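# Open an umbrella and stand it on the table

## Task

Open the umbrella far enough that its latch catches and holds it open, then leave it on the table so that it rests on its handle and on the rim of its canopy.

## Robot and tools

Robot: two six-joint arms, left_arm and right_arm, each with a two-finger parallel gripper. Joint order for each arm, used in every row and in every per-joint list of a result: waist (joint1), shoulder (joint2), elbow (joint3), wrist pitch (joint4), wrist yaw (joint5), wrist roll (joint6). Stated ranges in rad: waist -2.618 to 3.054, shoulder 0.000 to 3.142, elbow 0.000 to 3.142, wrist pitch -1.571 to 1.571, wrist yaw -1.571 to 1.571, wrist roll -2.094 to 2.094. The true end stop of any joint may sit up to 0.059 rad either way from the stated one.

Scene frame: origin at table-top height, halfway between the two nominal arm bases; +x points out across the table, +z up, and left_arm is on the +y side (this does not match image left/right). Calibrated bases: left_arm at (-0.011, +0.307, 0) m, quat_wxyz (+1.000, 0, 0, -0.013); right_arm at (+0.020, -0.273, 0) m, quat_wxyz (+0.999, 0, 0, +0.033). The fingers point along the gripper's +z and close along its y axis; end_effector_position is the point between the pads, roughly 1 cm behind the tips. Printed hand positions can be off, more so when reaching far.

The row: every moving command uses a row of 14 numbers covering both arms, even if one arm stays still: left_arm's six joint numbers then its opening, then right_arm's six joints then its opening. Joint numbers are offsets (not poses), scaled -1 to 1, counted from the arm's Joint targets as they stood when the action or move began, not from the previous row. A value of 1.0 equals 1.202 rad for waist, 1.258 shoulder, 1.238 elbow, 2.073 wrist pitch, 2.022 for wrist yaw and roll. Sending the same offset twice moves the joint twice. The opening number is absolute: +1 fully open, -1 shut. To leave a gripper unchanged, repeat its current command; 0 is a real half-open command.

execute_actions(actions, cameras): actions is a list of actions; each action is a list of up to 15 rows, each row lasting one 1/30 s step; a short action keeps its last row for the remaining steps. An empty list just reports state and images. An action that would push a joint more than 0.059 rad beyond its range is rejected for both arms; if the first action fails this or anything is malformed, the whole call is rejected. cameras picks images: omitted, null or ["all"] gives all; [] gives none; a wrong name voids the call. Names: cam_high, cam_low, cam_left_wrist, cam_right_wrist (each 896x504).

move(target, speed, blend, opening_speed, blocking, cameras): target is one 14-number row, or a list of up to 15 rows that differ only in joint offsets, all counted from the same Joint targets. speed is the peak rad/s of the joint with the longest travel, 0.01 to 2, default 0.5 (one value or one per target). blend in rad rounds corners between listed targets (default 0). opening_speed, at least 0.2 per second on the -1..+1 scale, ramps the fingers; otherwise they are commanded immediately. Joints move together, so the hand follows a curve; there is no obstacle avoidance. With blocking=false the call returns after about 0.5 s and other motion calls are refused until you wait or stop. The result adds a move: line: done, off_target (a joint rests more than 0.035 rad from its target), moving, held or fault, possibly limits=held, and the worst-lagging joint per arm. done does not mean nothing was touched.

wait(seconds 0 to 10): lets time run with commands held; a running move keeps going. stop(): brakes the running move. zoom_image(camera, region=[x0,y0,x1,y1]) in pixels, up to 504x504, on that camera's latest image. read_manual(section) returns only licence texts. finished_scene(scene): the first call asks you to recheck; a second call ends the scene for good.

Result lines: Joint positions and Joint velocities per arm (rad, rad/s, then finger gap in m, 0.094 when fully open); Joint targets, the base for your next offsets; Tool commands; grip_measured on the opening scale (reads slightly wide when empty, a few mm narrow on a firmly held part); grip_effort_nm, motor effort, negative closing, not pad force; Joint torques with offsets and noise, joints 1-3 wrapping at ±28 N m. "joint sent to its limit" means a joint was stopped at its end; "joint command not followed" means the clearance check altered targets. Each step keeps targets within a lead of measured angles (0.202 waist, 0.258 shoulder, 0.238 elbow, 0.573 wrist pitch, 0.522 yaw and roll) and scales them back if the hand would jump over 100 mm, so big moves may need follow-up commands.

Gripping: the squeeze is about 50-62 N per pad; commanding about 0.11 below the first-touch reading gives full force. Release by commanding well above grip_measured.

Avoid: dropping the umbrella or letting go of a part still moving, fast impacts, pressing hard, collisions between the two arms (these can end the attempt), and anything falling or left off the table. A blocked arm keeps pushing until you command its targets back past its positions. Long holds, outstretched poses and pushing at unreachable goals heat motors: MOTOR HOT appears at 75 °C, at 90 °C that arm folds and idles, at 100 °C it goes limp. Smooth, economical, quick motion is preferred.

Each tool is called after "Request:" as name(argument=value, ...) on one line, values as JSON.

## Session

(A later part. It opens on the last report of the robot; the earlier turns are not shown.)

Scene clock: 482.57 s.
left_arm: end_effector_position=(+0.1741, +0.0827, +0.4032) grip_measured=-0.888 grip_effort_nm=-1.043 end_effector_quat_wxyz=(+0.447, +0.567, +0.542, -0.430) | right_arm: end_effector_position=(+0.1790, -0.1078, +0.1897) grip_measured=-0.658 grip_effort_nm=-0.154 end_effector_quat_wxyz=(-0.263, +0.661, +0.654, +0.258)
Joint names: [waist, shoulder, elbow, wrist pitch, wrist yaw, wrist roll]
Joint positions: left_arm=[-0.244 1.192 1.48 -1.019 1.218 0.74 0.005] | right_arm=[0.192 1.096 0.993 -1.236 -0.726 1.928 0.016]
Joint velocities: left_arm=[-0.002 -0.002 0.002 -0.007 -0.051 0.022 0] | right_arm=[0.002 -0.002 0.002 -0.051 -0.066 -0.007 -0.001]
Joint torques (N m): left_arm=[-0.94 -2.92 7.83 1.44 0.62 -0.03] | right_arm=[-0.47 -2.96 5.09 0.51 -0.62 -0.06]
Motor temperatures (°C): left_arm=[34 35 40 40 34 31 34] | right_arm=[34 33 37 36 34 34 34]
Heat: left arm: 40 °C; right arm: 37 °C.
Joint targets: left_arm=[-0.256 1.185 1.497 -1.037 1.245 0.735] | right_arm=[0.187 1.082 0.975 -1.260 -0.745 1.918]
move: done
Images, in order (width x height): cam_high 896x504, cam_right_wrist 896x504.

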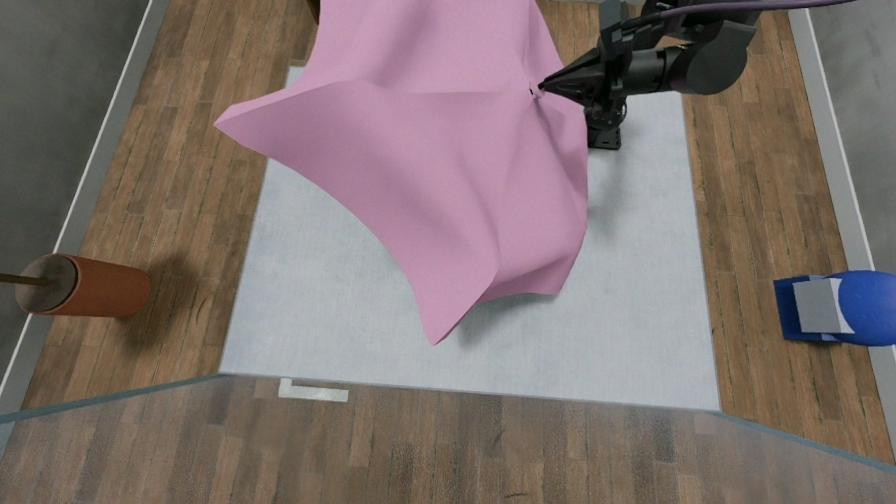

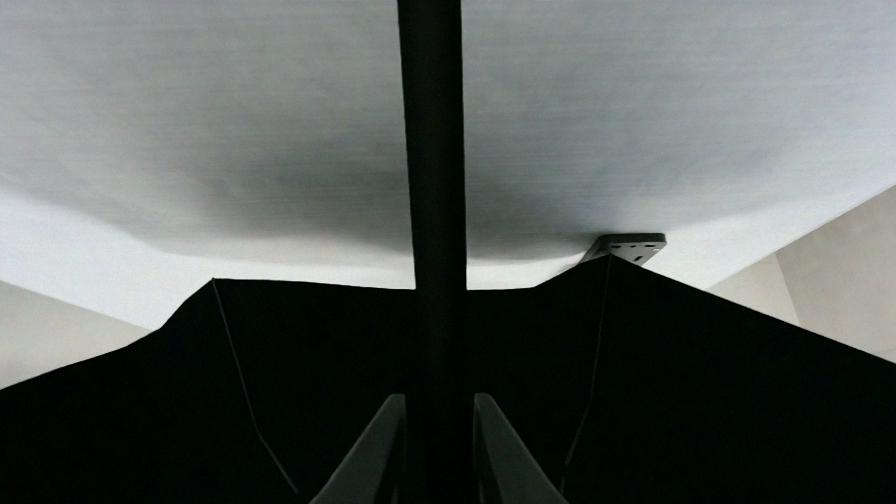

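Request:
move(target=[[0,0,0,0,0,0,-0.95,-0.1248,0.0056,-0.0727,-0.0193,-0.0124,-0.1004,-0.1],[0,0,0,0,0,0,-0.95,-0.2554,0.0366,-0.1333,-0.0386,-0.0143,-0.2087,-0.1],[0,0,0,0,0,0,-0.95,-0.2870,0.0294,0.0501,-0.1394,0.0816,-0.2265,-0.1]], speed=0.4, blend=0.04, opening_speed=1.0, cameras=["cam_high","cam_right_wrist"])

Scene clock: 510.30 s.
left_arm: end_effector_position=(+0.1746, +0.0829, +0.4024) grip_measured=-0.888 grip_effort_nm=-1.033 end_effector_quat_wxyz=(+0.446, +0.566, +0.544, -0.429) | right_arm: end_effector_position=(+0.1688, -0.1857, +0.1709) grip_measured=-0.102 grip_effort_nm=0.085 end_effector_quat_wxyz=(-0.210, +0.678, +0.674, +0.203)
Joint names: [waist, shoulder, elbow, wrist pitch, wrist yaw, wrist roll]
Joint positions: left_arm=[-0.244 1.192 1.48 -1.021 1.213 0.74 0.005] | right_arm=[-0.153 1.12 1.009 -1.527 -0.589 1.47 0.042]
Joint velocities: left_arm=[-0.012 0.007 0.007 -0.051 -0.022 -0.007 -0.001] | right_arm=[-0.002 0.012 0.002 -0.037 0.066 -0.007 0.001]
Joint torques (N m): left_arm=[-0.94 -2.91 7.82 1.46 0.67 -0.02] | right_arm=[-0.51 -1.77 8.54 0.06 -0.28 -0.07]
Motor temperatures (°C): left_arm=[34 35 40 40 34 31 34] | right_arm=[34 34 36 34 34 34 34]
Heat: left arm: 40 °C; right arm: 36 °C.
Joint targets: left_arm=[-0.256 1.185 1.497 -1.037 1.244 0.735] | right_arm=[-0.159 1.119 1.037 -1.549 -0.580 1.460]
move: done
Images, in order (width x height): cam_high 896x504, cam_right_wrist 896x504.

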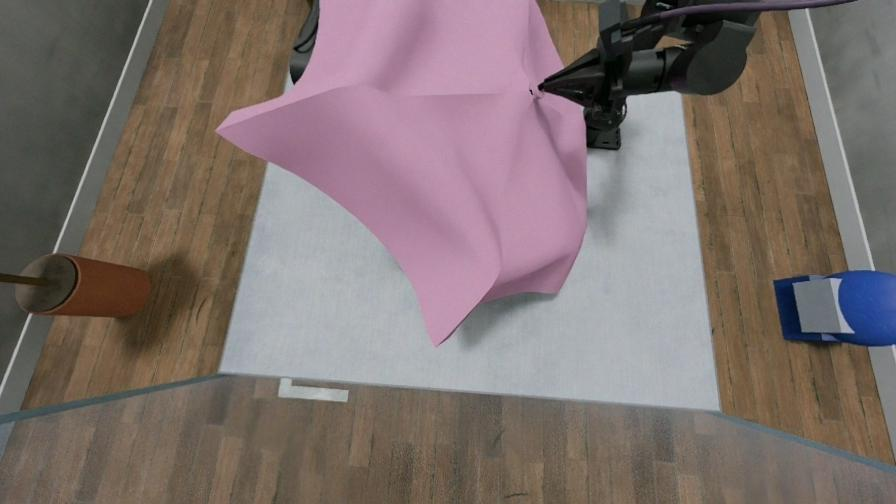

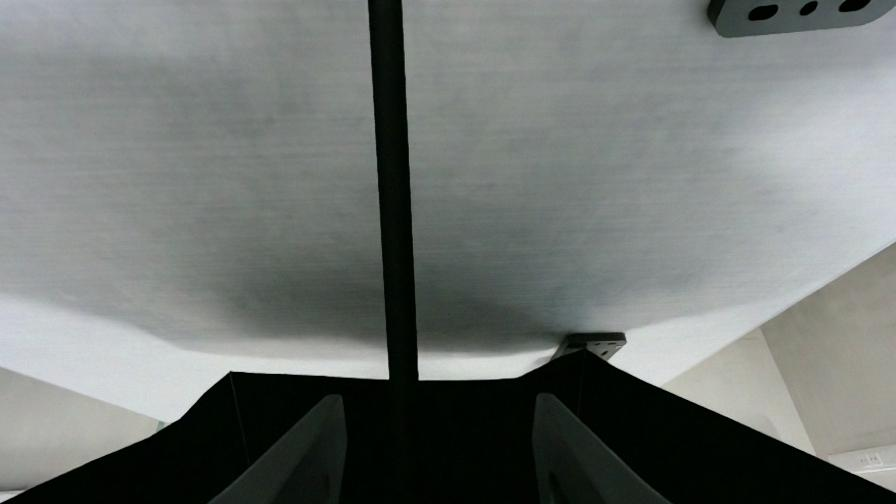

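Request:
move(target=[[0,0,0,0,0,0,-0.95,-0.3669,-0.4126,-0.5549,0.9884,-0.4451,-0.6553,-0.1],[0,0,0,0,0,0,-0.95,-0.1173,-0.4126,-0.5549,0.9884,-0.4451,-0.6553,-0.1]], speed=[0.8,0.4], cameras=["cam_high","cam_right_wrist"])

Scene clock: 518.80 s.
left_arm: end_effector_position=(+0.1746, +0.0829, +0.4023) grip_measured=-0.888 grip_effort_nm=-1.033 end_effector_quat_wxyz=(+0.446, +0.566, +0.544, -0.429) | right_arm: end_effector_position=(+0.1994, -0.1330, +0.2913) grip_measured=-0.102 grip_effort_nm=0.066 end_effector_quat_wxyz=(+0.603, -0.433, +0.548, +0.385)
Joint names: [waist, shoulder, elbow, wrist pitch, wrist yaw, wrist roll]
Joint positions: left_arm=[-0.244 1.192 1.48 -1.022 1.213 0.74 0.005] | right_arm=[-0.305 0.61 0.37 0.487 -1.473 0.145 0.042]
Joint velocities: left_arm=[-0.012 -0.007 0.002 0.007 0.066 -0.051 0] | right_arm=[-0.007 -0.007 0.027 -0.081 -0.007 -0.066 0]
Joint torques (N m): left_arm=[-0.96 -2.92 7.84 1.47 0.67 -0.02] | right_arm=[0.53 -0.18 5.41 1.34 0.08 -0.08]
Motor temperatures (°C): left_arm=[34 35 40 40 34 31 34] | right_arm=[34 33 36 34 34 34 34]
Heat: left arm: 40 °C; right arm: 36 °C.
Joint targets: left_arm=[-0.256 1.185 1.497 -1.037 1.244 0.735] | right_arm=[-0.299 0.600 0.350 0.500 -1.480 0.135]
move: done
Images, in order (width x height): cam_high 896x504, cam_right_wrist 896x504.

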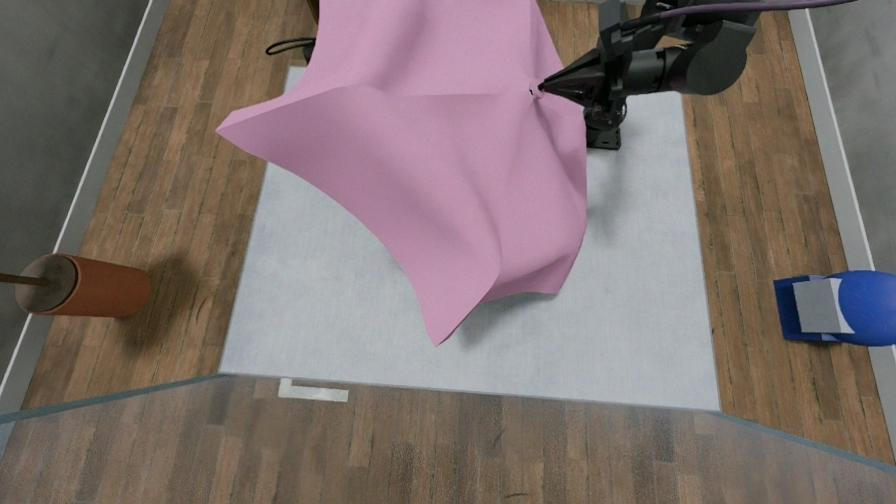

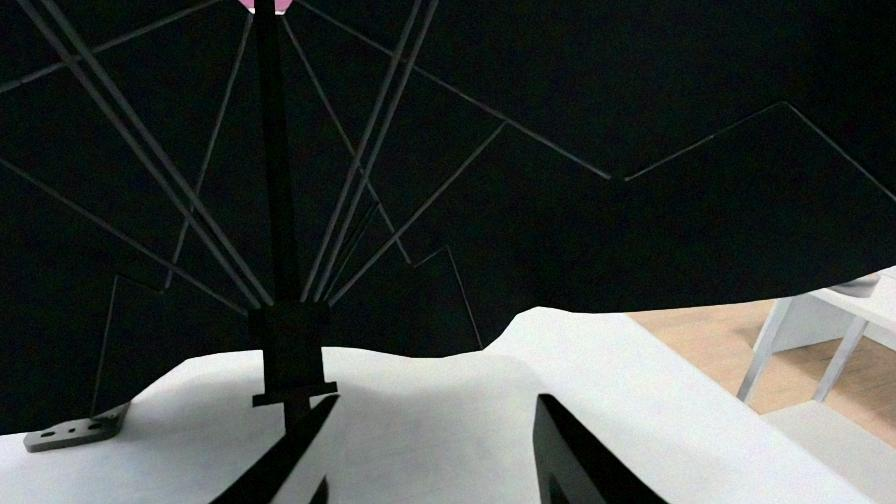

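Request:
move(target=[[0,0,0,0,0,0,-0.95,0.1073,0,0,0,0,0,-0.1],[0,0,0,0,0,0,-0.95,0.2737,0.2289,-0.1082,0.0753,0.001,-0.0668,-0.1]], speed=[0.4,0.3], blend=0.03, cameras=["cam_right_wrist"])

Scene clock: 528.53 s.
left_arm: end_effector_position=(+0.1746, +0.0829, +0.4023) grip_measured=-0.888 grip_effort_nm=-1.033 end_effector_quat_wxyz=(+0.446, +0.566, +0.544, -0.429) | right_arm: end_effector_position=(+0.1750, -0.0798, +0.2212) grip_measured=-0.102 grip_effort_nm=0.066 end_effector_quat_wxyz=(+0.496, -0.494, +0.507, +0.503)
Joint names: [waist, shoulder, elbow, wrist pitch, wrist yaw, wrist roll]
Joint positions: left_arm=[-0.244 1.192 1.48 -1.022 1.213 0.74 0.005] | right_arm=[0.025 0.886 0.234 0.643 -1.474 0.011 0.042]
Joint velocities: left_arm=[-0.007 -0.002 -0.002 -0.037 -0.007 -0.066 0] | right_arm=[-0.012 -0.007 0.012 -0.007 0.051 -0.095 0.001]
Joint torques (N m): left_arm=[-0.94 -2.95 7.83 1.46 0.68 -0.02] | right_arm=[0.53 -0.53 5.38 1.43 -0.06 -0.08]
Motor temperatures (°C): left_arm=[34 35 40 40 34 31 34] | right_arm=[34 33 35 35 34 34 34]
Heat: left arm: 40 °C; right arm: 35 °C.
Joint targets: left_arm=[-0.256 1.185 1.497 -1.037 1.244 0.735] | right_arm=[0.030 0.887 0.216 0.656 -1.478 0.000]
move: done
Images, in order (width x height): cam_right_wrist 896x504.

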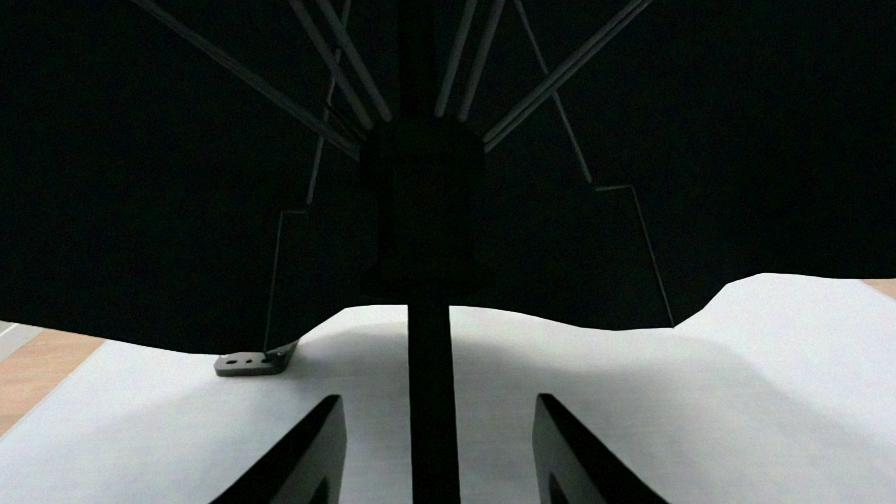

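Request:
move(target=[[0,0.0056,-0.0363,0,-0.0213,0,-0.95,0,0,0,0,0,0,-0.3]], speed=0.15, opening_speed=0.6, cameras=["cam_right_wrist"])

Scene clock: 546.20 s.
left_arm: end_effector_position=(+0.1771, +0.0831, +0.4000) grip_measured=-0.888 grip_effort_nm=-1.033 end_effector_quat_wxyz=(+0.447, +0.566, +0.549, -0.423) | right_arm: end_effector_position=(+0.1750, -0.0798, +0.2213) grip_measured=-0.298 grip_effort_nm=-0.149 end_effector_quat_wxyz=(+0.497, -0.494, +0.506, +0.503)
Joint names: [waist, shoulder, elbow, wrist pitch, wrist yaw, wrist roll]
Joint positions: left_arm=[-0.244 1.192 1.476 -1.016 1.2 0.74 0.005] | right_arm=[0.025 0.886 0.234 0.644 -1.474 0.01 0.033]
Joint velocities: left_arm=[-0.017 -0.012 -0.002 -0.022 0.022 0.066 0.001] | right_arm=[0.002 0.002 -0.012 -0.051 0.037 -0.037 0]
Joint torques (N m): left_arm=[-0.94 -2.45 4.64 1.41 0.39 -0.02] | right_arm=[0.53 -0.57 5.37 1.42 -0.05 -0.09]
Motor temperatures (°C): left_arm=[34 35 40 40 34 31 34] | right_arm=[34 33 35 36 33 34 34]
Heat: left arm: 40 °C; right arm: 36 °C.
Joint targets: left_arm=[-0.256 1.192 1.452 -1.037 1.201 0.735] | right_arm=[0.030 0.887 0.216 0.656 -1.478 0.000]
move: done
Images, in order (width x height): cam_right_wrist 896x504.

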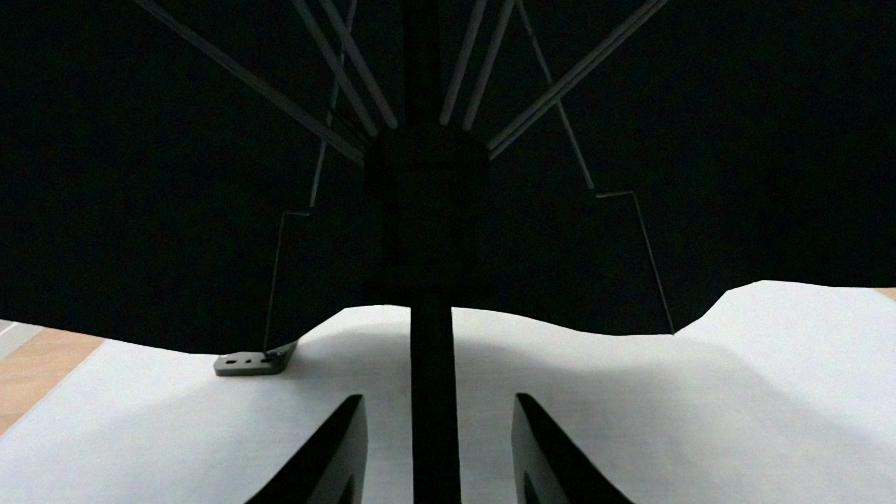

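Request:
move(target=[[-0.0141,0.0191,-0.0194,-0.0087,-0.0104,0,-0.95,0.0890,-0.0493,0.0889,-0.0405,0.0519,0,-0.66]], speed=0.15, opening_speed=1.5, cameras=["cam_right_wrist"])

Scene clock: 554.83 s.
left_arm: end_effector_position=(+0.1789, +0.0802, +0.3986) grip_measured=-0.888 grip_effort_nm=-1.028 end_effector_quat_wxyz=(+0.448, +0.569, +0.543, -0.425) | right_arm: end_effector_position=(+0.1688, -0.0648, +0.2356) grip_measured=-0.658 grip_effort_nm=-0.139 end_effector_quat_wxyz=(+0.496, -0.501, +0.499, +0.505)
Joint names: [waist, shoulder, elbow, wrist pitch, wrist yaw, wrist roll]
Joint positions: left_arm=[-0.253 1.198 1.467 -0.992 1.202 0.737 0.005] | right_arm=[0.124 0.841 0.278 0.567 -1.392 0.01 0.016]
Joint velocities: left_arm=[0.002 -0.017 -0.002 0.051 -0.007 0.066 -0.001] | right_arm=[0.002 -0.002 0.012 -0.037 0.007 -0.022 0.001]
Joint torques (N m): left_arm=[-1.66 -1.25 3.56 1 0.17 0.02] | right_arm=[1.26 -1.83 11.37 1.41 0.21 -0.09]
Motor temperatures (°C): left_arm=[34 35 40 40 33 31 34] | right_arm=[34 33 35 36 33 34 34]
Heat: left arm: 40 °C; right arm: 36 °C.
Joint targets: left_arm=[-0.273 1.216 1.428 -1.055 1.180 0.735] | right_arm=[0.137 0.825 0.326 0.572 -1.373 0.000]
move: off_target (left_arm, right_arm); left_arm: the wrist pitch is farthest, 0.063 rad from its target; right_arm: the elbow is farthest, 0.048 rad from its target
Images, in order (width x height): cam_right_wrist 896x504.

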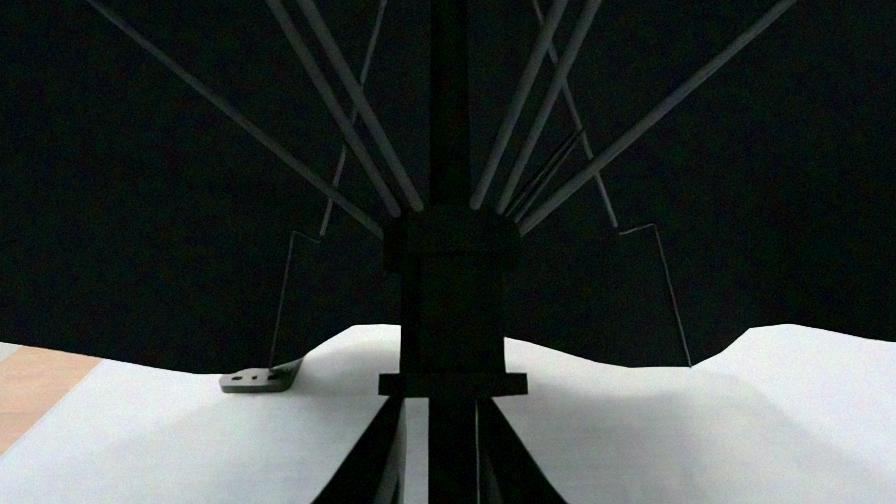

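Request:
move(target=[[-0.0133,0.0191,-0.0186,-0.0082,-0.0099,0,-0.95,0.0632,0.0119,0.0517,0.0068,0.0317,0,-0.66]], speed=0.12, cameras=["cam_right_wrist"])

Scene clock: 559.43 s.
left_arm: end_effector_position=(+0.1823, +0.0781, +0.3992) grip_measured=-0.888 grip_effort_nm=-1.038 end_effector_quat_wxyz=(+0.451, +0.571, +0.535, -0.428) | right_arm: end_effector_position=(+0.1709, -0.0538, +0.2494) grip_measured=-0.658 grip_effort_nm=-0.144 end_effector_quat_wxyz=(+0.503, -0.504, +0.493, +0.500)
Joint names: [waist, shoulder, elbow, wrist pitch, wrist yaw, wrist roll]
Joint positions: left_arm=[-0.254 1.209 1.462 -0.961 1.217 0.734 0.005] | right_arm=[0.191 0.844 0.326 0.543 -1.321 0.01 0.016]
Joint velocities: left_arm=[-0.002 0.012 -0.012 -0.007 -0.007 0.037 -0.001] | right_arm=[-0.002 -0.017 0.022 -0.022 -0.007 0.022 0]
Joint torques (N m): left_arm=[-2.99 -0.43 2.22 0.51 -0.17 0.05] | right_arm=[2.14 -0.96 12.9 1.82 0.13 -0.08]
Motor temperatures (°C): left_arm=[34 35 40 40 33 31 34] | right_arm=[34 33 36 36 33 34 34]
Heat: left arm: 40 °C; right arm: 36 °C.
Joint targets: left_arm=[-0.289 1.240 1.405 -1.072 1.160 0.735] | right_arm=[0.213 0.841 0.390 0.586 -1.309 0.000]
move: off_target (left_arm, right_arm); left_arm: the wrist pitch is farthest, 0.111 rad from its target; right_arm: the elbow is farthest, 0.064 rad from its target
Images, in order (width x height): cam_right_wrist 896x504.

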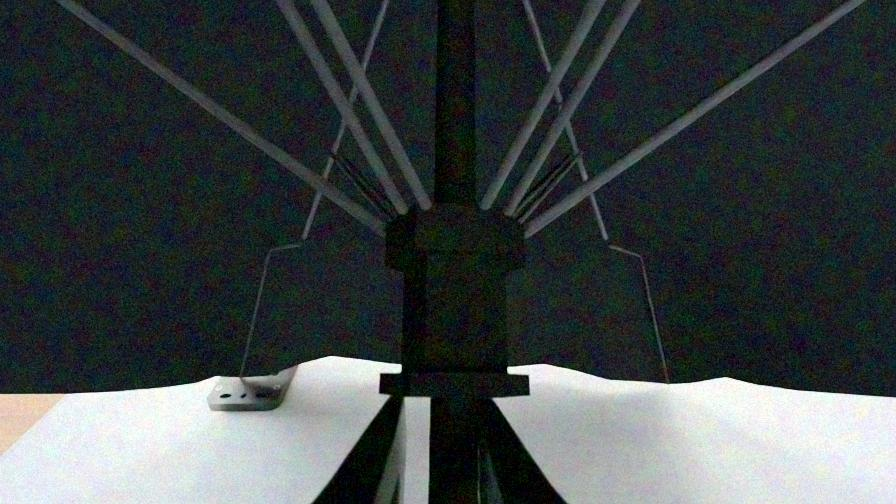

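Request:
move(target=[[-0.03,0.0175,-0.0097,0.0053,0.0069,0,-0.95,0.1148,0.0064,0.0388,-0.0164,0.0524,0,-0.66]], speed=0.12, cameras=["cam_right_wrist"])

Scene clock: 565.20 s.
left_arm: end_effector_position=(+0.1782, +0.0719, +0.4005) grip_measured=-0.889 grip_effort_nm=-1.043 end_effector_quat_wxyz=(+0.447, +0.578, +0.519, -0.444) | right_arm: end_effector_position=(+0.1632, -0.0344, +0.2525) grip_measured=-0.658 grip_effort_nm=-0.144 end_effector_quat_wxyz=(+0.482, -0.504, +0.499, +0.514)
Joint names: [waist, shoulder, elbow, wrist pitch, wrist yaw, wrist roll]
Joint positions: left_arm=[-0.275 1.22 1.459 -0.941 1.246 0.734 0.005] | right_arm=[0.313 0.853 0.362 0.472 -1.228 0.01 0.016]
Joint velocities: left_arm=[-0.007 0.017 -0.017 -0.022 0.007 0.007 -0.001] | right_arm=[-0.002 -0.007 0.007 -0.051 0.007 -0.051 -0.001]
Joint torques (N m): left_arm=[-4.26 0.23 1.65 0.41 -0.32 0.05] | right_arm=[3.75 -1.17 14.11 2.23 0.26 -0.09]
Motor temperatures (°C): left_arm=[34 35 40 39 33 31 34] | right_arm=[34 33 37 38 33 34 34]
Heat: left arm: 40 °C; right arm: 38 °C.
Joint targets: left_arm=[-0.325 1.262 1.393 -1.061 1.174 0.735] | right_arm=[0.351 0.849 0.438 0.552 -1.203 0.000]
move: off_target (left_arm, right_arm); left_arm: the wrist pitch is farthest, 0.120 rad from its target; right_arm: the wrist pitch is farthest, 0.080 rad from its target
Images, in order (width x height): cam_right_wrist 896x504.

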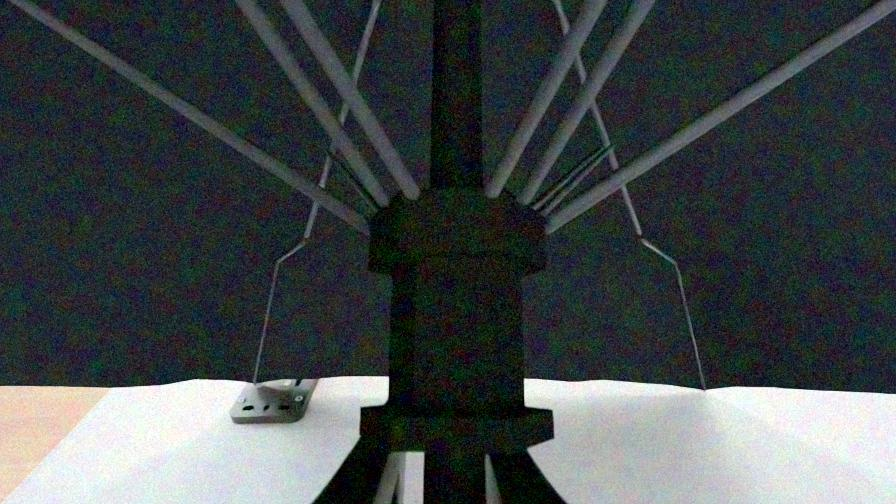

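Request:
move(target=[[0.0166,0.0183,-0.0509,-0.0145,-0.0213,0,-0.95,0.0782,0.0612,0.0784,0.0309,0.0608,0,-0.66]], speed=0.1, cameras=["cam_right_wrist"])

Scene clock: 587.60 s.
left_arm: end_effector_position=(+0.1767, +0.0739, +0.3996) grip_measured=-0.889 grip_effort_nm=-1.033 end_effector_quat_wxyz=(+0.447, +0.573, +0.504, -0.467) | right_arm: end_effector_position=(+0.1630, -0.0145, +0.2732) grip_measured=-0.659 grip_effort_nm=-0.100 end_effector_quat_wxyz=(+0.480, -0.517, +0.481, +0.520)
Joint names: [waist, shoulder, elbow, wrist pitch, wrist yaw, wrist roll]
Joint positions: left_arm=[-0.255 1.22 1.422 -0.91 1.316 0.734 0.005] | right_arm=[0.405 0.918 0.454 0.472 -1.175 0.01 0.016]
Joint velocities: left_arm=[-0.012 0.002 -0.007 -0.066 0.007 0.022 -0.001] | right_arm=[0.002 0.012 0.002 0.051 0.007 -0.037 -0.002]
Joint torques (N m): left_arm=[-4.26 2 -0.38 -0.26 -1.42 0.05] | right_arm=[3.96 -0.69 14.68 2.85 1.06 -0.09]
Motor temperatures (°C): left_arm=[34 35 39 38 33 31 34] | right_arm=[34 33 41 42 33 34 34]
Heat: left arm: 39 °C; right arm: 42 °C.
Joint targets: left_arm=[-0.305 1.285 1.330 -1.091 1.131 0.735] | right_arm=[0.444 0.926 0.535 0.616 -1.080 0.000]
move: off_target (left_arm, right_arm); left_arm: the wrist yaw is farthest, 0.185 rad from its target; right_arm: the wrist pitch is farthest, 0.144 rad from its target
Images, in order (width x height): cam_right_wrist 896x504.

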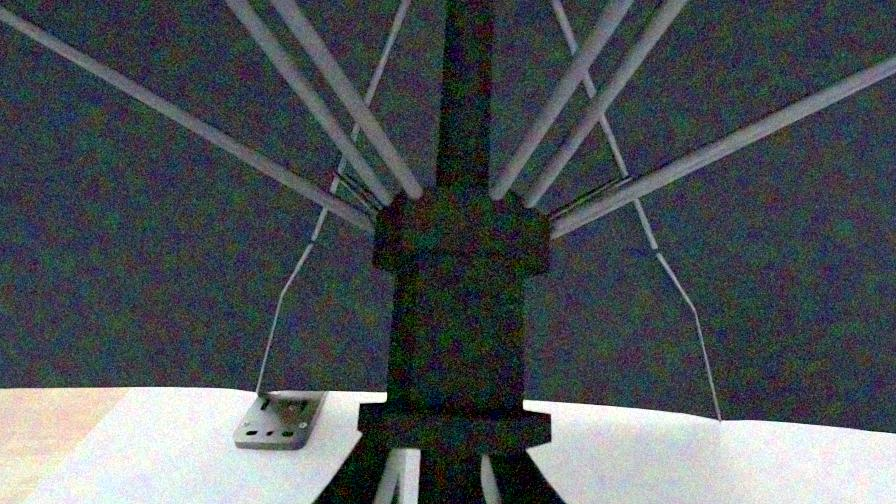

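Request:
move(target=[[-0.01,0.0048,-0.0048,0,0,0,-0.95,0.0624,0.0103,0.0646,-0.0125,0.0346,0,-0.66]], speed=0.1, cameras=["cam_right_wrist"])

Scene clock: 593.67 s.
left_arm: end_effector_position=(+0.1722, +0.0729, +0.3966) grip_measured=-0.889 grip_effort_nm=-1.038 end_effector_quat_wxyz=(+0.435, +0.569, +0.505, -0.482) | right_arm: end_effector_position=(+0.1636, -0.0029, +0.2886) grip_measured=-0.659 grip_effort_nm=-0.105 end_effector_quat_wxyz=(+0.491, -0.519, +0.475, +0.514)
Joint names: [waist, shoulder, elbow, wrist pitch, wrist yaw, wrist roll]
Joint positions: left_arm=[-0.261 1.223 1.413 -0.93 1.335 0.734 0.005] | right_arm=[0.464 0.93 0.51 0.443 -1.108 -0.001 0.016]
Joint velocities: left_arm=[-0.012 -0.007 -0.012 -0.037 -0.022 -0.007 0] | right_arm=[-0.007 -0.012 0.002 -0.022 -0.037 -0.051 -0.001]
Joint torques (N m): left_arm=[-4.82 2.26 -0.12 -0.08 -1.59 0.04] | right_arm=[5.49 -0.85 16.8 2.94 1.09 0.03]
Motor temperatures (°C): left_arm=[34 35 39 37 34 31 34] | right_arm=[34 33 41 44 34 34 34]
Heat: left arm: 39 °C; right arm: 44 °C.
Joint targets: left_arm=[-0.317 1.291 1.324 -1.092 1.131 0.735] | right_arm=[0.519 0.939 0.615 0.590 -1.010 0.000]
move: off_target (left_arm, right_arm); left_arm: the wrist yaw is farthest, 0.204 rad from its target; right_arm: the wrist pitch is farthest, 0.147 rad from its target
Images, in order (width x height): cam_right_wrist 896x504.

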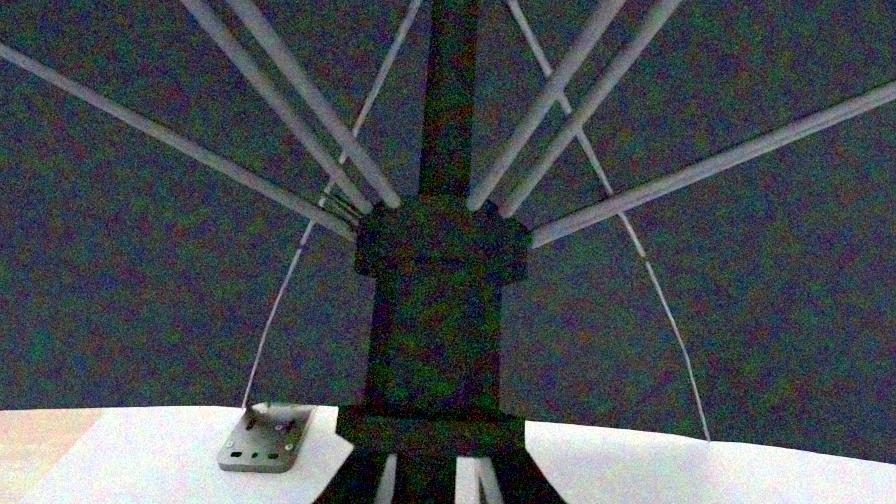

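Request:
move(target=[[0,0,0,0,0,0,-0.95,0.0374,0.0056,0.0388,-0.0063,0.0188,0,-0.66]], speed=0.1, cameras=["cam_right_wrist"])

Scene clock: 598.43 s.
left_arm: end_effector_position=(+0.1738, +0.0761, +0.3976) grip_measured=-0.889 grip_effort_nm=-1.033 end_effector_quat_wxyz=(+0.436, +0.563, +0.507, -0.485) | right_arm: end_effector_position=(+0.1632, +0.0033, +0.2899) grip_measured=-0.659 grip_effort_nm=-0.110 end_effector_quat_wxyz=(+0.481, -0.518, +0.486, +0.515)
Joint names: [waist, shoulder, elbow, wrist pitch, wrist yaw, wrist roll]
Joint positions: left_arm=[-0.244 1.223 1.413 -0.937 1.349 0.734 0.005] | right_arm=[0.496 0.938 0.542 0.38 -1.075 -0.012 0.016]
Joint velocities: left_arm=[-0.012 0.002 0.002 0.037 0.022 0.037 0] | right_arm=[-0.012 0.002 0.002 -0.022 -0.066 -0.007 0]
Joint torques (N m): left_arm=[-6.3 2.25 -0.14 -0.02 -1.73 0.05] | right_arm=[6.87 -0.98 18.4 3.41 1.13 0.12]
Motor temperatures (°C): left_arm=[35 35 39 37 34 31 34] | right_arm=[34 33 43 45 34 34 34]
Heat: left arm: 39 °C; right arm: 45 °C.
Joint targets: left_arm=[-0.317 1.291 1.324 -1.092 1.131 0.735] | right_arm=[0.565 0.946 0.663 0.577 -0.972 0.000]
move: off_target (left_arm, right_arm); left_arm: the wrist yaw is farthest, 0.218 rad from its target; right_arm: the wrist pitch is farthest, 0.197 rad from its target
Images, in order (width x height): cam_right_wrist 896x504.

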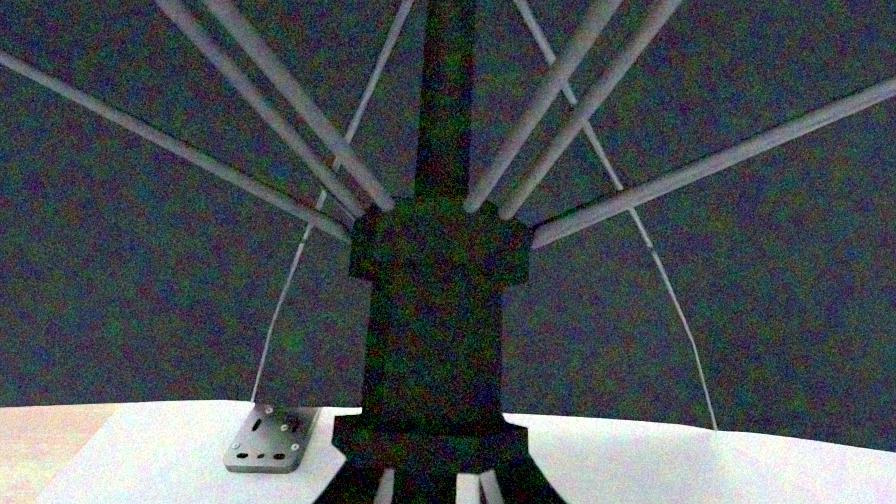

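Request:
zoom_image(camera="cam_right_wrist", region=[360, 410, 530, 504])

Scaled by 2.965 from the camera's 896x504 image, which has a finer 1280x720 frame.

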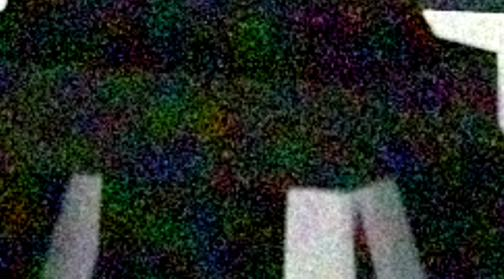

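Request:
move(target=[[0.0433,-0.0453,0.0565,0.0497,0.0851,0,-0.95,-0.0998,-0.0207,-0.1519,-0.0733,-0.0485,0,-0.66]], speed=0.15, cameras=["cam_right_wrist"])

Scene clock: 612.50 s.
left_arm: end_effector_position=(+0.1723, +0.0747, +0.3997) grip_measured=-0.889 grip_effort_nm=-1.038 end_effector_quat_wxyz=(+0.439, +0.567, +0.499, -0.486) | right_arm: end_effector_position=(+0.1671, -0.0046, +0.2853) grip_measured=-0.659 grip_effort_nm=-0.090 end_effector_quat_wxyz=(+0.493, -0.512, +0.485, +0.509)
Joint names: [waist, shoulder, elbow, wrist pitch, wrist yaw, wrist roll]
Joint positions: left_arm=[-0.25 1.223 1.413 -0.923 1.357 0.734 0.005] | right_arm=[0.457 0.923 0.502 0.432 -1.091 -0.002 0.016]
Joint velocities: left_arm=[-0.007 -0.017 0.007 0.022 0.081 0.022 0] | right_arm=[-0.007 -0.007 -0.002 0.051 -0.051 -0.007 0.002]
Joint torques (N m): left_arm=[-1.22 -2.02 5.2 0.89 -0.12 0.05] | right_arm=[-1.22 -1.66 5.18 1.47 0.24 0.04]
Motor temperatures (°C): left_arm=[35 35 39 37 36 31 34] | right_arm=[35 33 42 48 34 34 34]
Heat: left arm: 39 °C; right arm: 48 °C.
Joint targets: left_arm=[-0.264 1.234 1.394 -0.988 1.303 0.735] | right_arm=[0.445 0.919 0.475 0.425 -1.070 0.000]
move: off_target (left_arm); left_arm: the wrist pitch is farthest, 0.066 rad from its target
Images, in order (width x height): cam_right_wrist 896x504.

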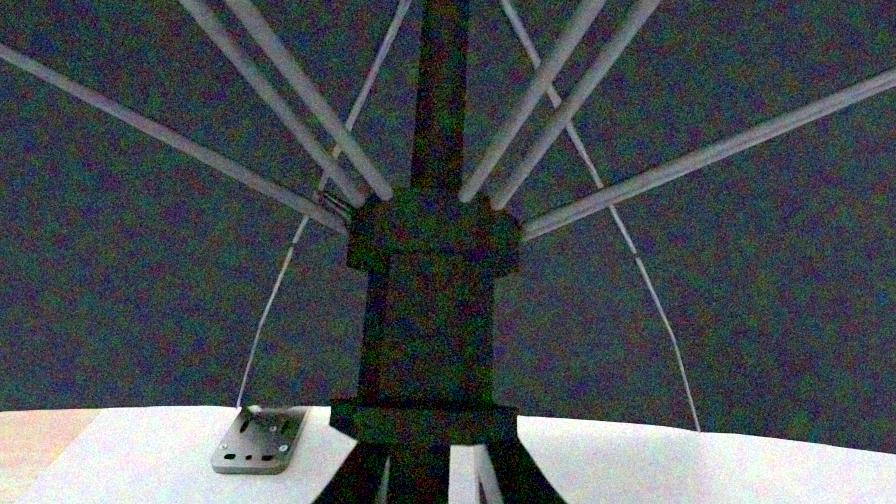

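Request:
move(target=[[0,0,0,0,0,0,-0.95,-0.0416,-0.0072,-0.0412,0.0198,-0.0232,0,-0.66]], speed=0.15, cameras=["cam_right_wrist"])

Scene clock: 615.20 s.
left_arm: end_effector_position=(+0.1721, +0.0741, +0.3992) grip_measured=-0.889 grip_effort_nm=-1.038 end_effector_quat_wxyz=(+0.438, +0.568, +0.499, -0.486) | right_arm: end_effector_position=(+0.1675, -0.0142, +0.2756) grip_measured=-0.659 grip_effort_nm=-0.100 end_effector_quat_wxyz=(+0.496, -0.513, +0.482, +0.509)
Joint names: [waist, shoulder, elbow, wrist pitch, wrist yaw, wrist roll]
Joint positions: left_arm=[-0.253 1.223 1.413 -0.923 1.353 0.734 0.005] | right_arm=[0.409 0.911 0.452 0.481 -1.139 0.002 0.016]
Joint velocities: left_arm=[0.012 0.007 0.007 -0.022 0.022 0.007 -0.001] | right_arm=[0.012 0.007 -0.012 -0.095 0.051 -0.022 0.001]
Joint torques (N m): left_arm=[-0.98 -2.04 5.23 0.89 -0.08 0.05] | right_arm=[-1.39 -1.31 4.98 1.35 0.27 -0.02]
Motor temperatures (°C): left_arm=[35 35 39 37 35 31 34] | right_arm=[35 33 41 47 34 34 34]
Heat: left arm: 39 °C; right arm: 47 °C.
Joint targets: left_arm=[-0.265 1.234 1.394 -0.988 1.303 0.735] | right_arm=[0.394 0.910 0.424 0.466 -1.117 0.000]
move: off_target (left_arm); left_arm: the wrist pitch is farthest, 0.065 rad from its target
Images, in order (width x height): cam_right_wrist 896x504.

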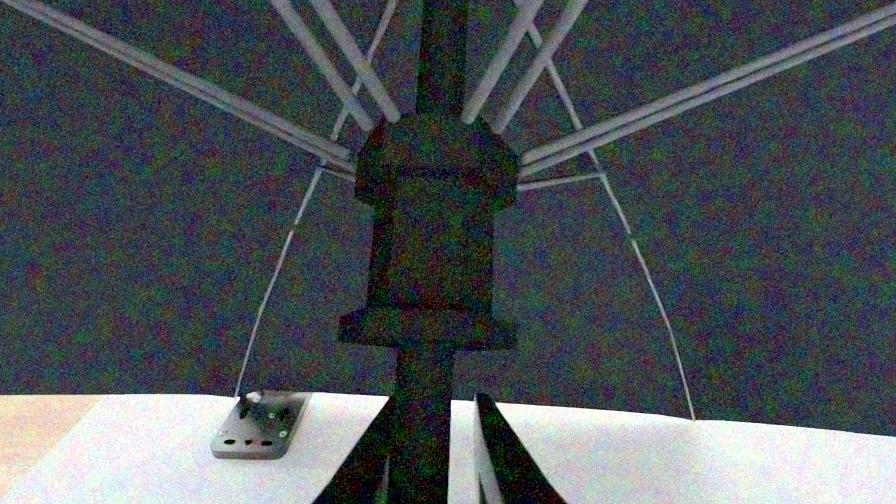

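Request:
move(target=[[0,0,0,0,0,0,-0.95,-0.2496,-0.1288,-0.0258,-0.0632,-0.1449,0,-0.2],[0,0,0,0,0,0,-0.95,-0.6556,-0.3617,-0.0517,-0.1886,-0.1963,0,-0.2]], speed=[0.3,0.4], blend=0.05, opening_speed=2.0, cameras=["cam_right_wrist","cam_low"])

Scene clock: 624.03 s.
left_arm: end_effector_position=(+0.1718, +0.0740, +0.3992) grip_measured=-0.889 grip_effort_nm=-1.038 end_effector_quat_wxyz=(+0.438, +0.568, +0.499, -0.486) | right_arm: end_effector_position=(+0.1873, -0.1403, +0.2766) grip_measured=-0.202 grip_effort_nm=0.071 end_effector_quat_wxyz=(+0.589, -0.395, +0.586, +0.391)
Joint names: [waist, shoulder, elbow, wrist pitch, wrist yaw, wrist roll]
Joint positions: left_arm=[-0.254 1.223 1.413 -0.924 1.353 0.734 0.005] | right_arm=[-0.388 0.468 0.38 0.097 -1.501 0.002 0.037]
Joint velocities: left_arm=[-0.017 -0.007 -0.012 -0.11 0.007 -0.051 0] | right_arm=[0.022 0.002 -0.002 0.066 -0.007 -0.022 -0.001]
Joint torques (N m): left_arm=[-0.91 -2.04 5.2 0.9 -0.08 0.05] | right_arm=[-0.54 0.31 5.45 1.09 -0.14 0]
Motor temperatures (°C): left_arm=[34 35 39 37 35 31 34] | right_arm=[34 33 39 44 34 34 34]
Heat: left arm: 39 °C; right arm: 44 °C.
Joint targets: left_arm=[-0.265 1.234 1.394 -0.988 1.303 0.735] | right_arm=[-0.393 0.456 0.360 0.075 -1.514 0.000]
move: off_target (left_arm); left_arm: the wrist pitch is farthest, 0.064 rad from its target
Images, in order (width x height): cam_low 896x504, cam_right_wrist 896x504.

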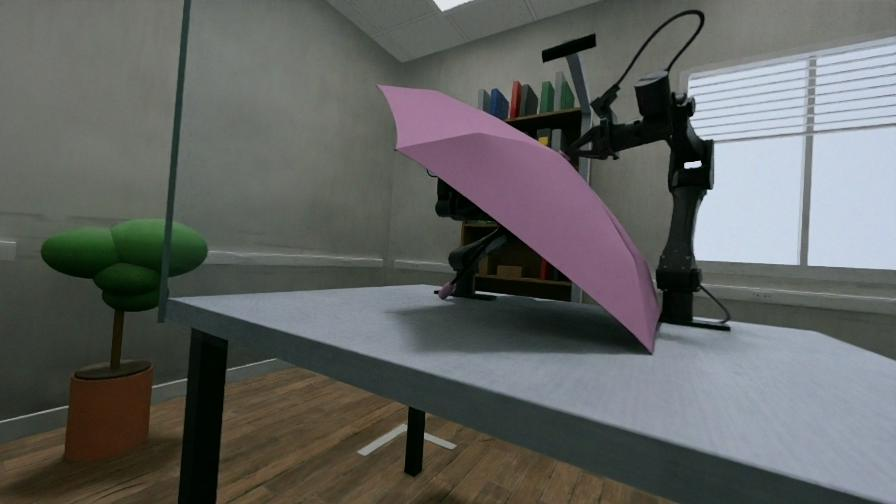

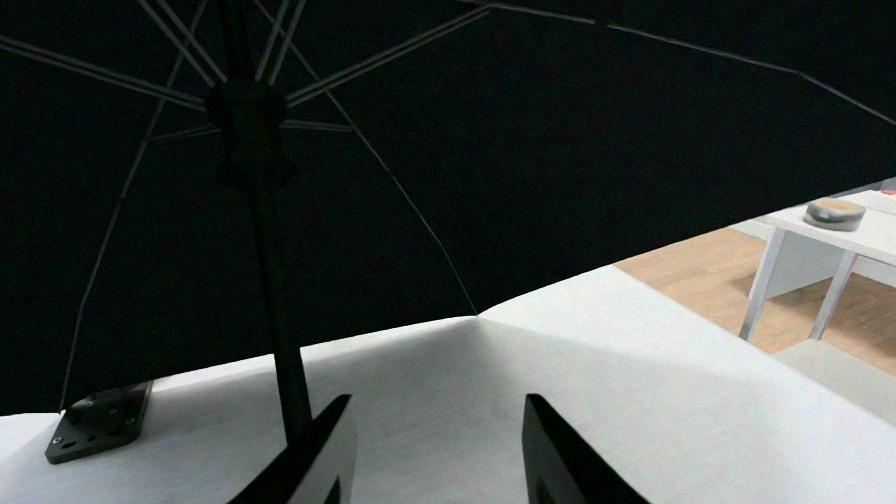

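Request:
move(target=[[0,0,0,0,0,0,-0.95,0.1223,-0.0024,0.0081,-0.0034,0.6958,0,-0.2]], speed=0.9, cameras=[])

Request:
move(target=[[0,0,0,0,0,0,-0.95,0.1223,-0.0024,0.0081,-0.0034,0.6958,0,-0.2]], speed=0.9, cameras=["cam_high","cam_low"])

Scene clock: 632.00 s.
left_arm: end_effector_position=(+0.1718, +0.0740, +0.3992) grip_measured=-0.889 grip_effort_nm=-1.038 end_effector_quat_wxyz=(+0.438, +0.568, +0.499, -0.486) | right_arm: end_effector_position=(+0.3006, -0.3030, +0.2748) grip_measured=-0.202 grip_effort_nm=0.076 end_effector_quat_wxyz=(+0.705, +0.024, +0.708, -0.022)
Joint names: [waist, shoulder, elbow, wrist pitch, wrist yaw, wrist roll]
Joint positions: left_arm=[-0.254 1.223 1.413 -0.924 1.353 0.734 0.005] | right_arm=[-0.252 0.468 0.38 0.084 -0.12 0.002 0.037]
Joint velocities: left_arm=[-0.007 0.002 0.007 -0.037 -0.051 0.007 -0.001] | right_arm=[-0.002 -0.007 -0.012 -0.022 -0.095 -0.007 -0.001]
Joint torques (N m): left_arm=[-0.91 -2.04 5.22 0.9 -0.08 0.05] | right_arm=[0.57 -0.44 6.86 1.74 0.11 -0.01]
Motor temperatures (°C): left_arm=[34 35 40 37 34 31 34] | right_arm=[34 33 38 43 34 34 34]
Heat: left arm: 40 °C; right arm: 43 °C.
Joint targets: left_arm=[-0.265 1.234 1.394 -0.988 1.303 0.735] | right_arm=[-0.246 0.453 0.370 0.068 -0.107 0.000]
move: off_target (left_arm); left_arm: the wrist pitch is farthest, 0.064 rad from its target
No camera images: "cameras" was empty.

Scene clock: 634.47 s.
left_arm: end_effector_position=(+0.1718, +0.0740, +0.3992) grip_measured=-0.889 grip_effort_nm=-1.033 end_effector_quat_wxyz=(+0.438, +0.568, +0.499, -0.486) | right_arm: end_effector_position=(+0.1666, -0.4490, +0.2757) grip_measured=-0.202 grip_effort_nm=0.076 end_effector_quat_wxyz=(+0.557, +0.435, +0.558, -0.435)
Joint names: [waist, shoulder, elbow, wrist pitch, wrist yaw, wrist roll]
Joint positions: left_arm=[-0.254 1.223 1.413 -0.924 1.353 0.734 0.005] | right_arm=[-0.105 0.462 0.38 0.08 1.287 0.002 0.037]
Joint velocities: left_arm=[-0.002 0.007 -0.012 0.007 -0.051 -0.051 0] | right_arm=[-0.002 -0.007 -0.012 -0.022 -0.037 0.007 0]
Joint torques (N m): left_arm=[-0.92 -2.04 5.2 0.9 -0.09 0.05] | right_arm=[0.55 0.24 7.25 1.25 0.15 0]
Motor temperatures (°C): left_arm=[34 35 40 37 34 31 34] | right_arm=[34 33 38 43 34 34 34]
Heat: left arm: 40 °C; right arm: 43 °C.
Joint targets: left_arm=[-0.265 1.234 1.394 -0.988 1.303 0.735] | right_arm=[-0.100 0.449 0.380 0.061 1.300 0.000]
move: off_target (left_arm); left_arm: the wrist pitch is farthest, 0.064 rad from its target
Images, in order (width x height): cam_high 896x504, cam_low 896x504.

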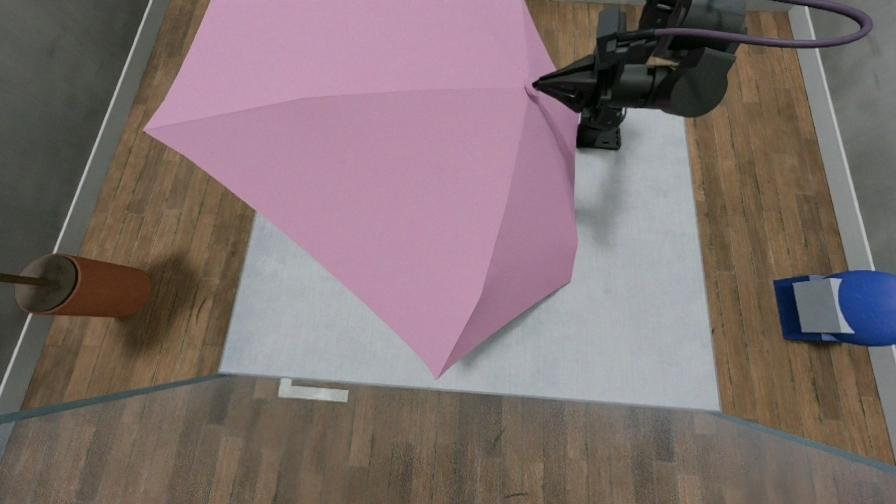

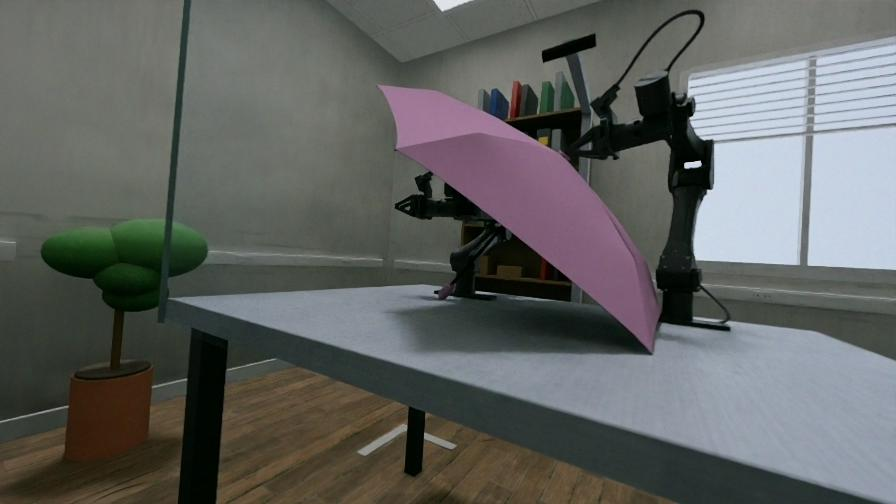

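Request:
move(target=[[-0.1240,-0.1081,-0.0840,0.1934,-0.0950,-0.1924,-0.95,0,0,0,0,0,0,-0.2]], speed=0.25, cameras=["cam_low"])

Scene clock: 654.97 s.
left_arm: end_effector_position=(+0.1658, +0.0491, +0.4039) grip_measured=-0.889 grip_effort_nm=-1.038 end_effector_quat_wxyz=(+0.451, +0.542, +0.539, -0.460) | right_arm: end_effector_position=(+0.1664, -0.4491, +0.2757) grip_measured=-0.202 grip_effort_nm=0.076 end_effector_quat_wxyz=(+0.557, +0.435, +0.557, -0.435)
Joint names: [waist, shoulder, elbow, wrist pitch, wrist yaw, wrist roll]
Joint positions: left_arm=[-0.408 1.113 1.308 -0.595 1.118 0.356 0.005] | right_arm=[-0.105 0.462 0.38 0.08 1.288 0.002 0.037]
Joint velocities: left_arm=[-0.002 -0.002 -0.002 -0.037 -0.037 0.022 0] | right_arm=[-0.012 0.002 -0.012 0.037 -0.066 -0.022 0]
Joint torques (N m): left_arm=[-0.44 -3.4 5.63 1.97 0.14 -0.08] | right_arm=[0.55 0.23 7.17 1.24 0.14 0]
Motor temperatures (°C): left_arm=[34 35 40 37 33 31 35] | right_arm=[34 33 37 41 33 34 34]
Heat: left arm: 40 °C; right arm: 41 °C.
Joint targets: left_arm=[-0.414 1.098 1.290 -0.588 1.111 0.346] | right_arm=[-0.100 0.449 0.380 0.061 1.300 0.000]
move: done
Images, in order (width x height): cam_low 896x504.

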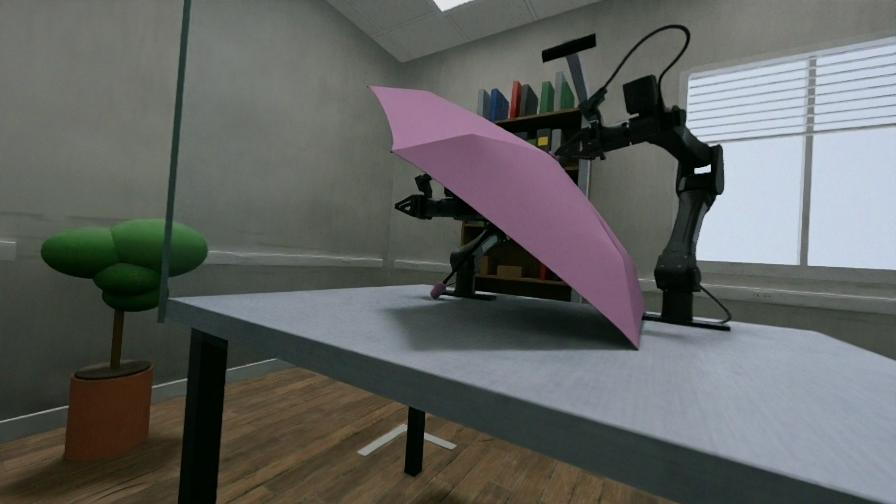

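Request:
move(target=[[-0.0907,0.0223,-0.0040,0.0487,-0.0504,-0.0381,-0.95,0,0,0,0,0,0,-0.2],[-0.2271,0.0930,0.0767,0.0859,-0.1271,-0.0772,-0.95,0,0,0,0,0,0,-0.2],[-0.2895,0.1288,0.1010,0.1100,-0.1617,-0.0945,-0.95,0,0,0,0,0,0,-0.2]], speed=0.2, blend=0.03, cameras=["cam_high","cam_low"])

Scene clock: 659.53 s.
left_arm: end_effector_position=(+0.1591, -0.0383, +0.4083) grip_measured=-0.889 grip_effort_nm=-1.038 end_effector_quat_wxyz=(+0.444, +0.541, +0.546, -0.460) | right_arm: end_effector_position=(+0.1664, -0.4491, +0.2757) grip_measured=-0.202 grip_effort_nm=0.076 end_effector_quat_wxyz=(+0.557, +0.435, +0.557, -0.435)
Joint names: [waist, shoulder, elbow, wrist pitch, wrist yaw, wrist roll]
Joint positions: left_arm=[-0.756 1.255 1.377 -0.383 0.785 0.164 0.005] | right_arm=[-0.105 0.462 0.38 0.08 1.288 0.002 0.037]
Joint velocities: left_arm=[-0.007 -0.007 0.007 0.007 0.022 0.022 0] | right_arm=[-0.002 0.017 -0.012 -0.037 -0.007 0.051 0]
Joint torques (N m): left_arm=[-0.46 -3.28 10.5 2.38 0.1 -0.06] | right_arm=[0.55 0.24 7.25 1.23 0.14 -0.01]
Motor temperatures (°C): left_arm=[34 35 40 38 33 31 35] | right_arm=[34 33 37 41 33 34 34]
Heat: left arm: 40 °C; right arm: 41 °C.
Joint targets: left_arm=[-0.762 1.260 1.415 -0.359 0.784 0.155] | right_arm=[-0.100 0.449 0.380 0.061 1.300 0.000]
move: off_target (left_arm); left_arm: the elbow is farthest, 0.038 rad from its target
Images, in order (width x height): cam_high 896x504, cam_low 896x504.

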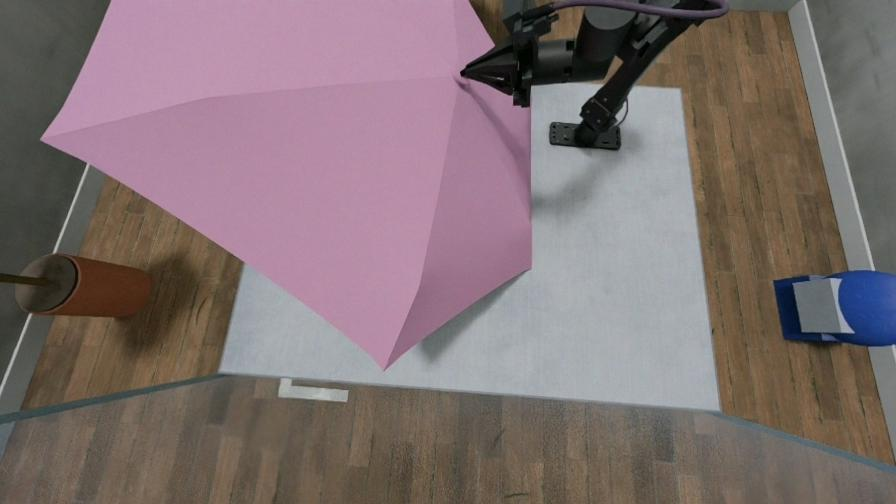

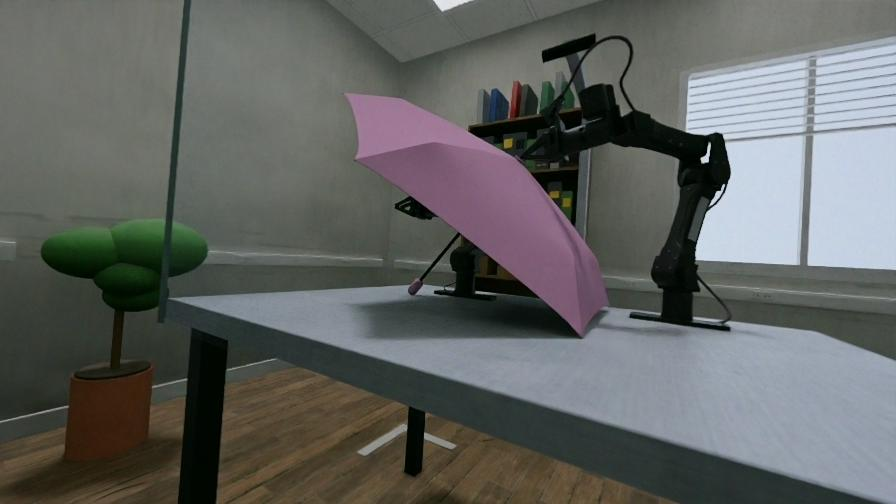

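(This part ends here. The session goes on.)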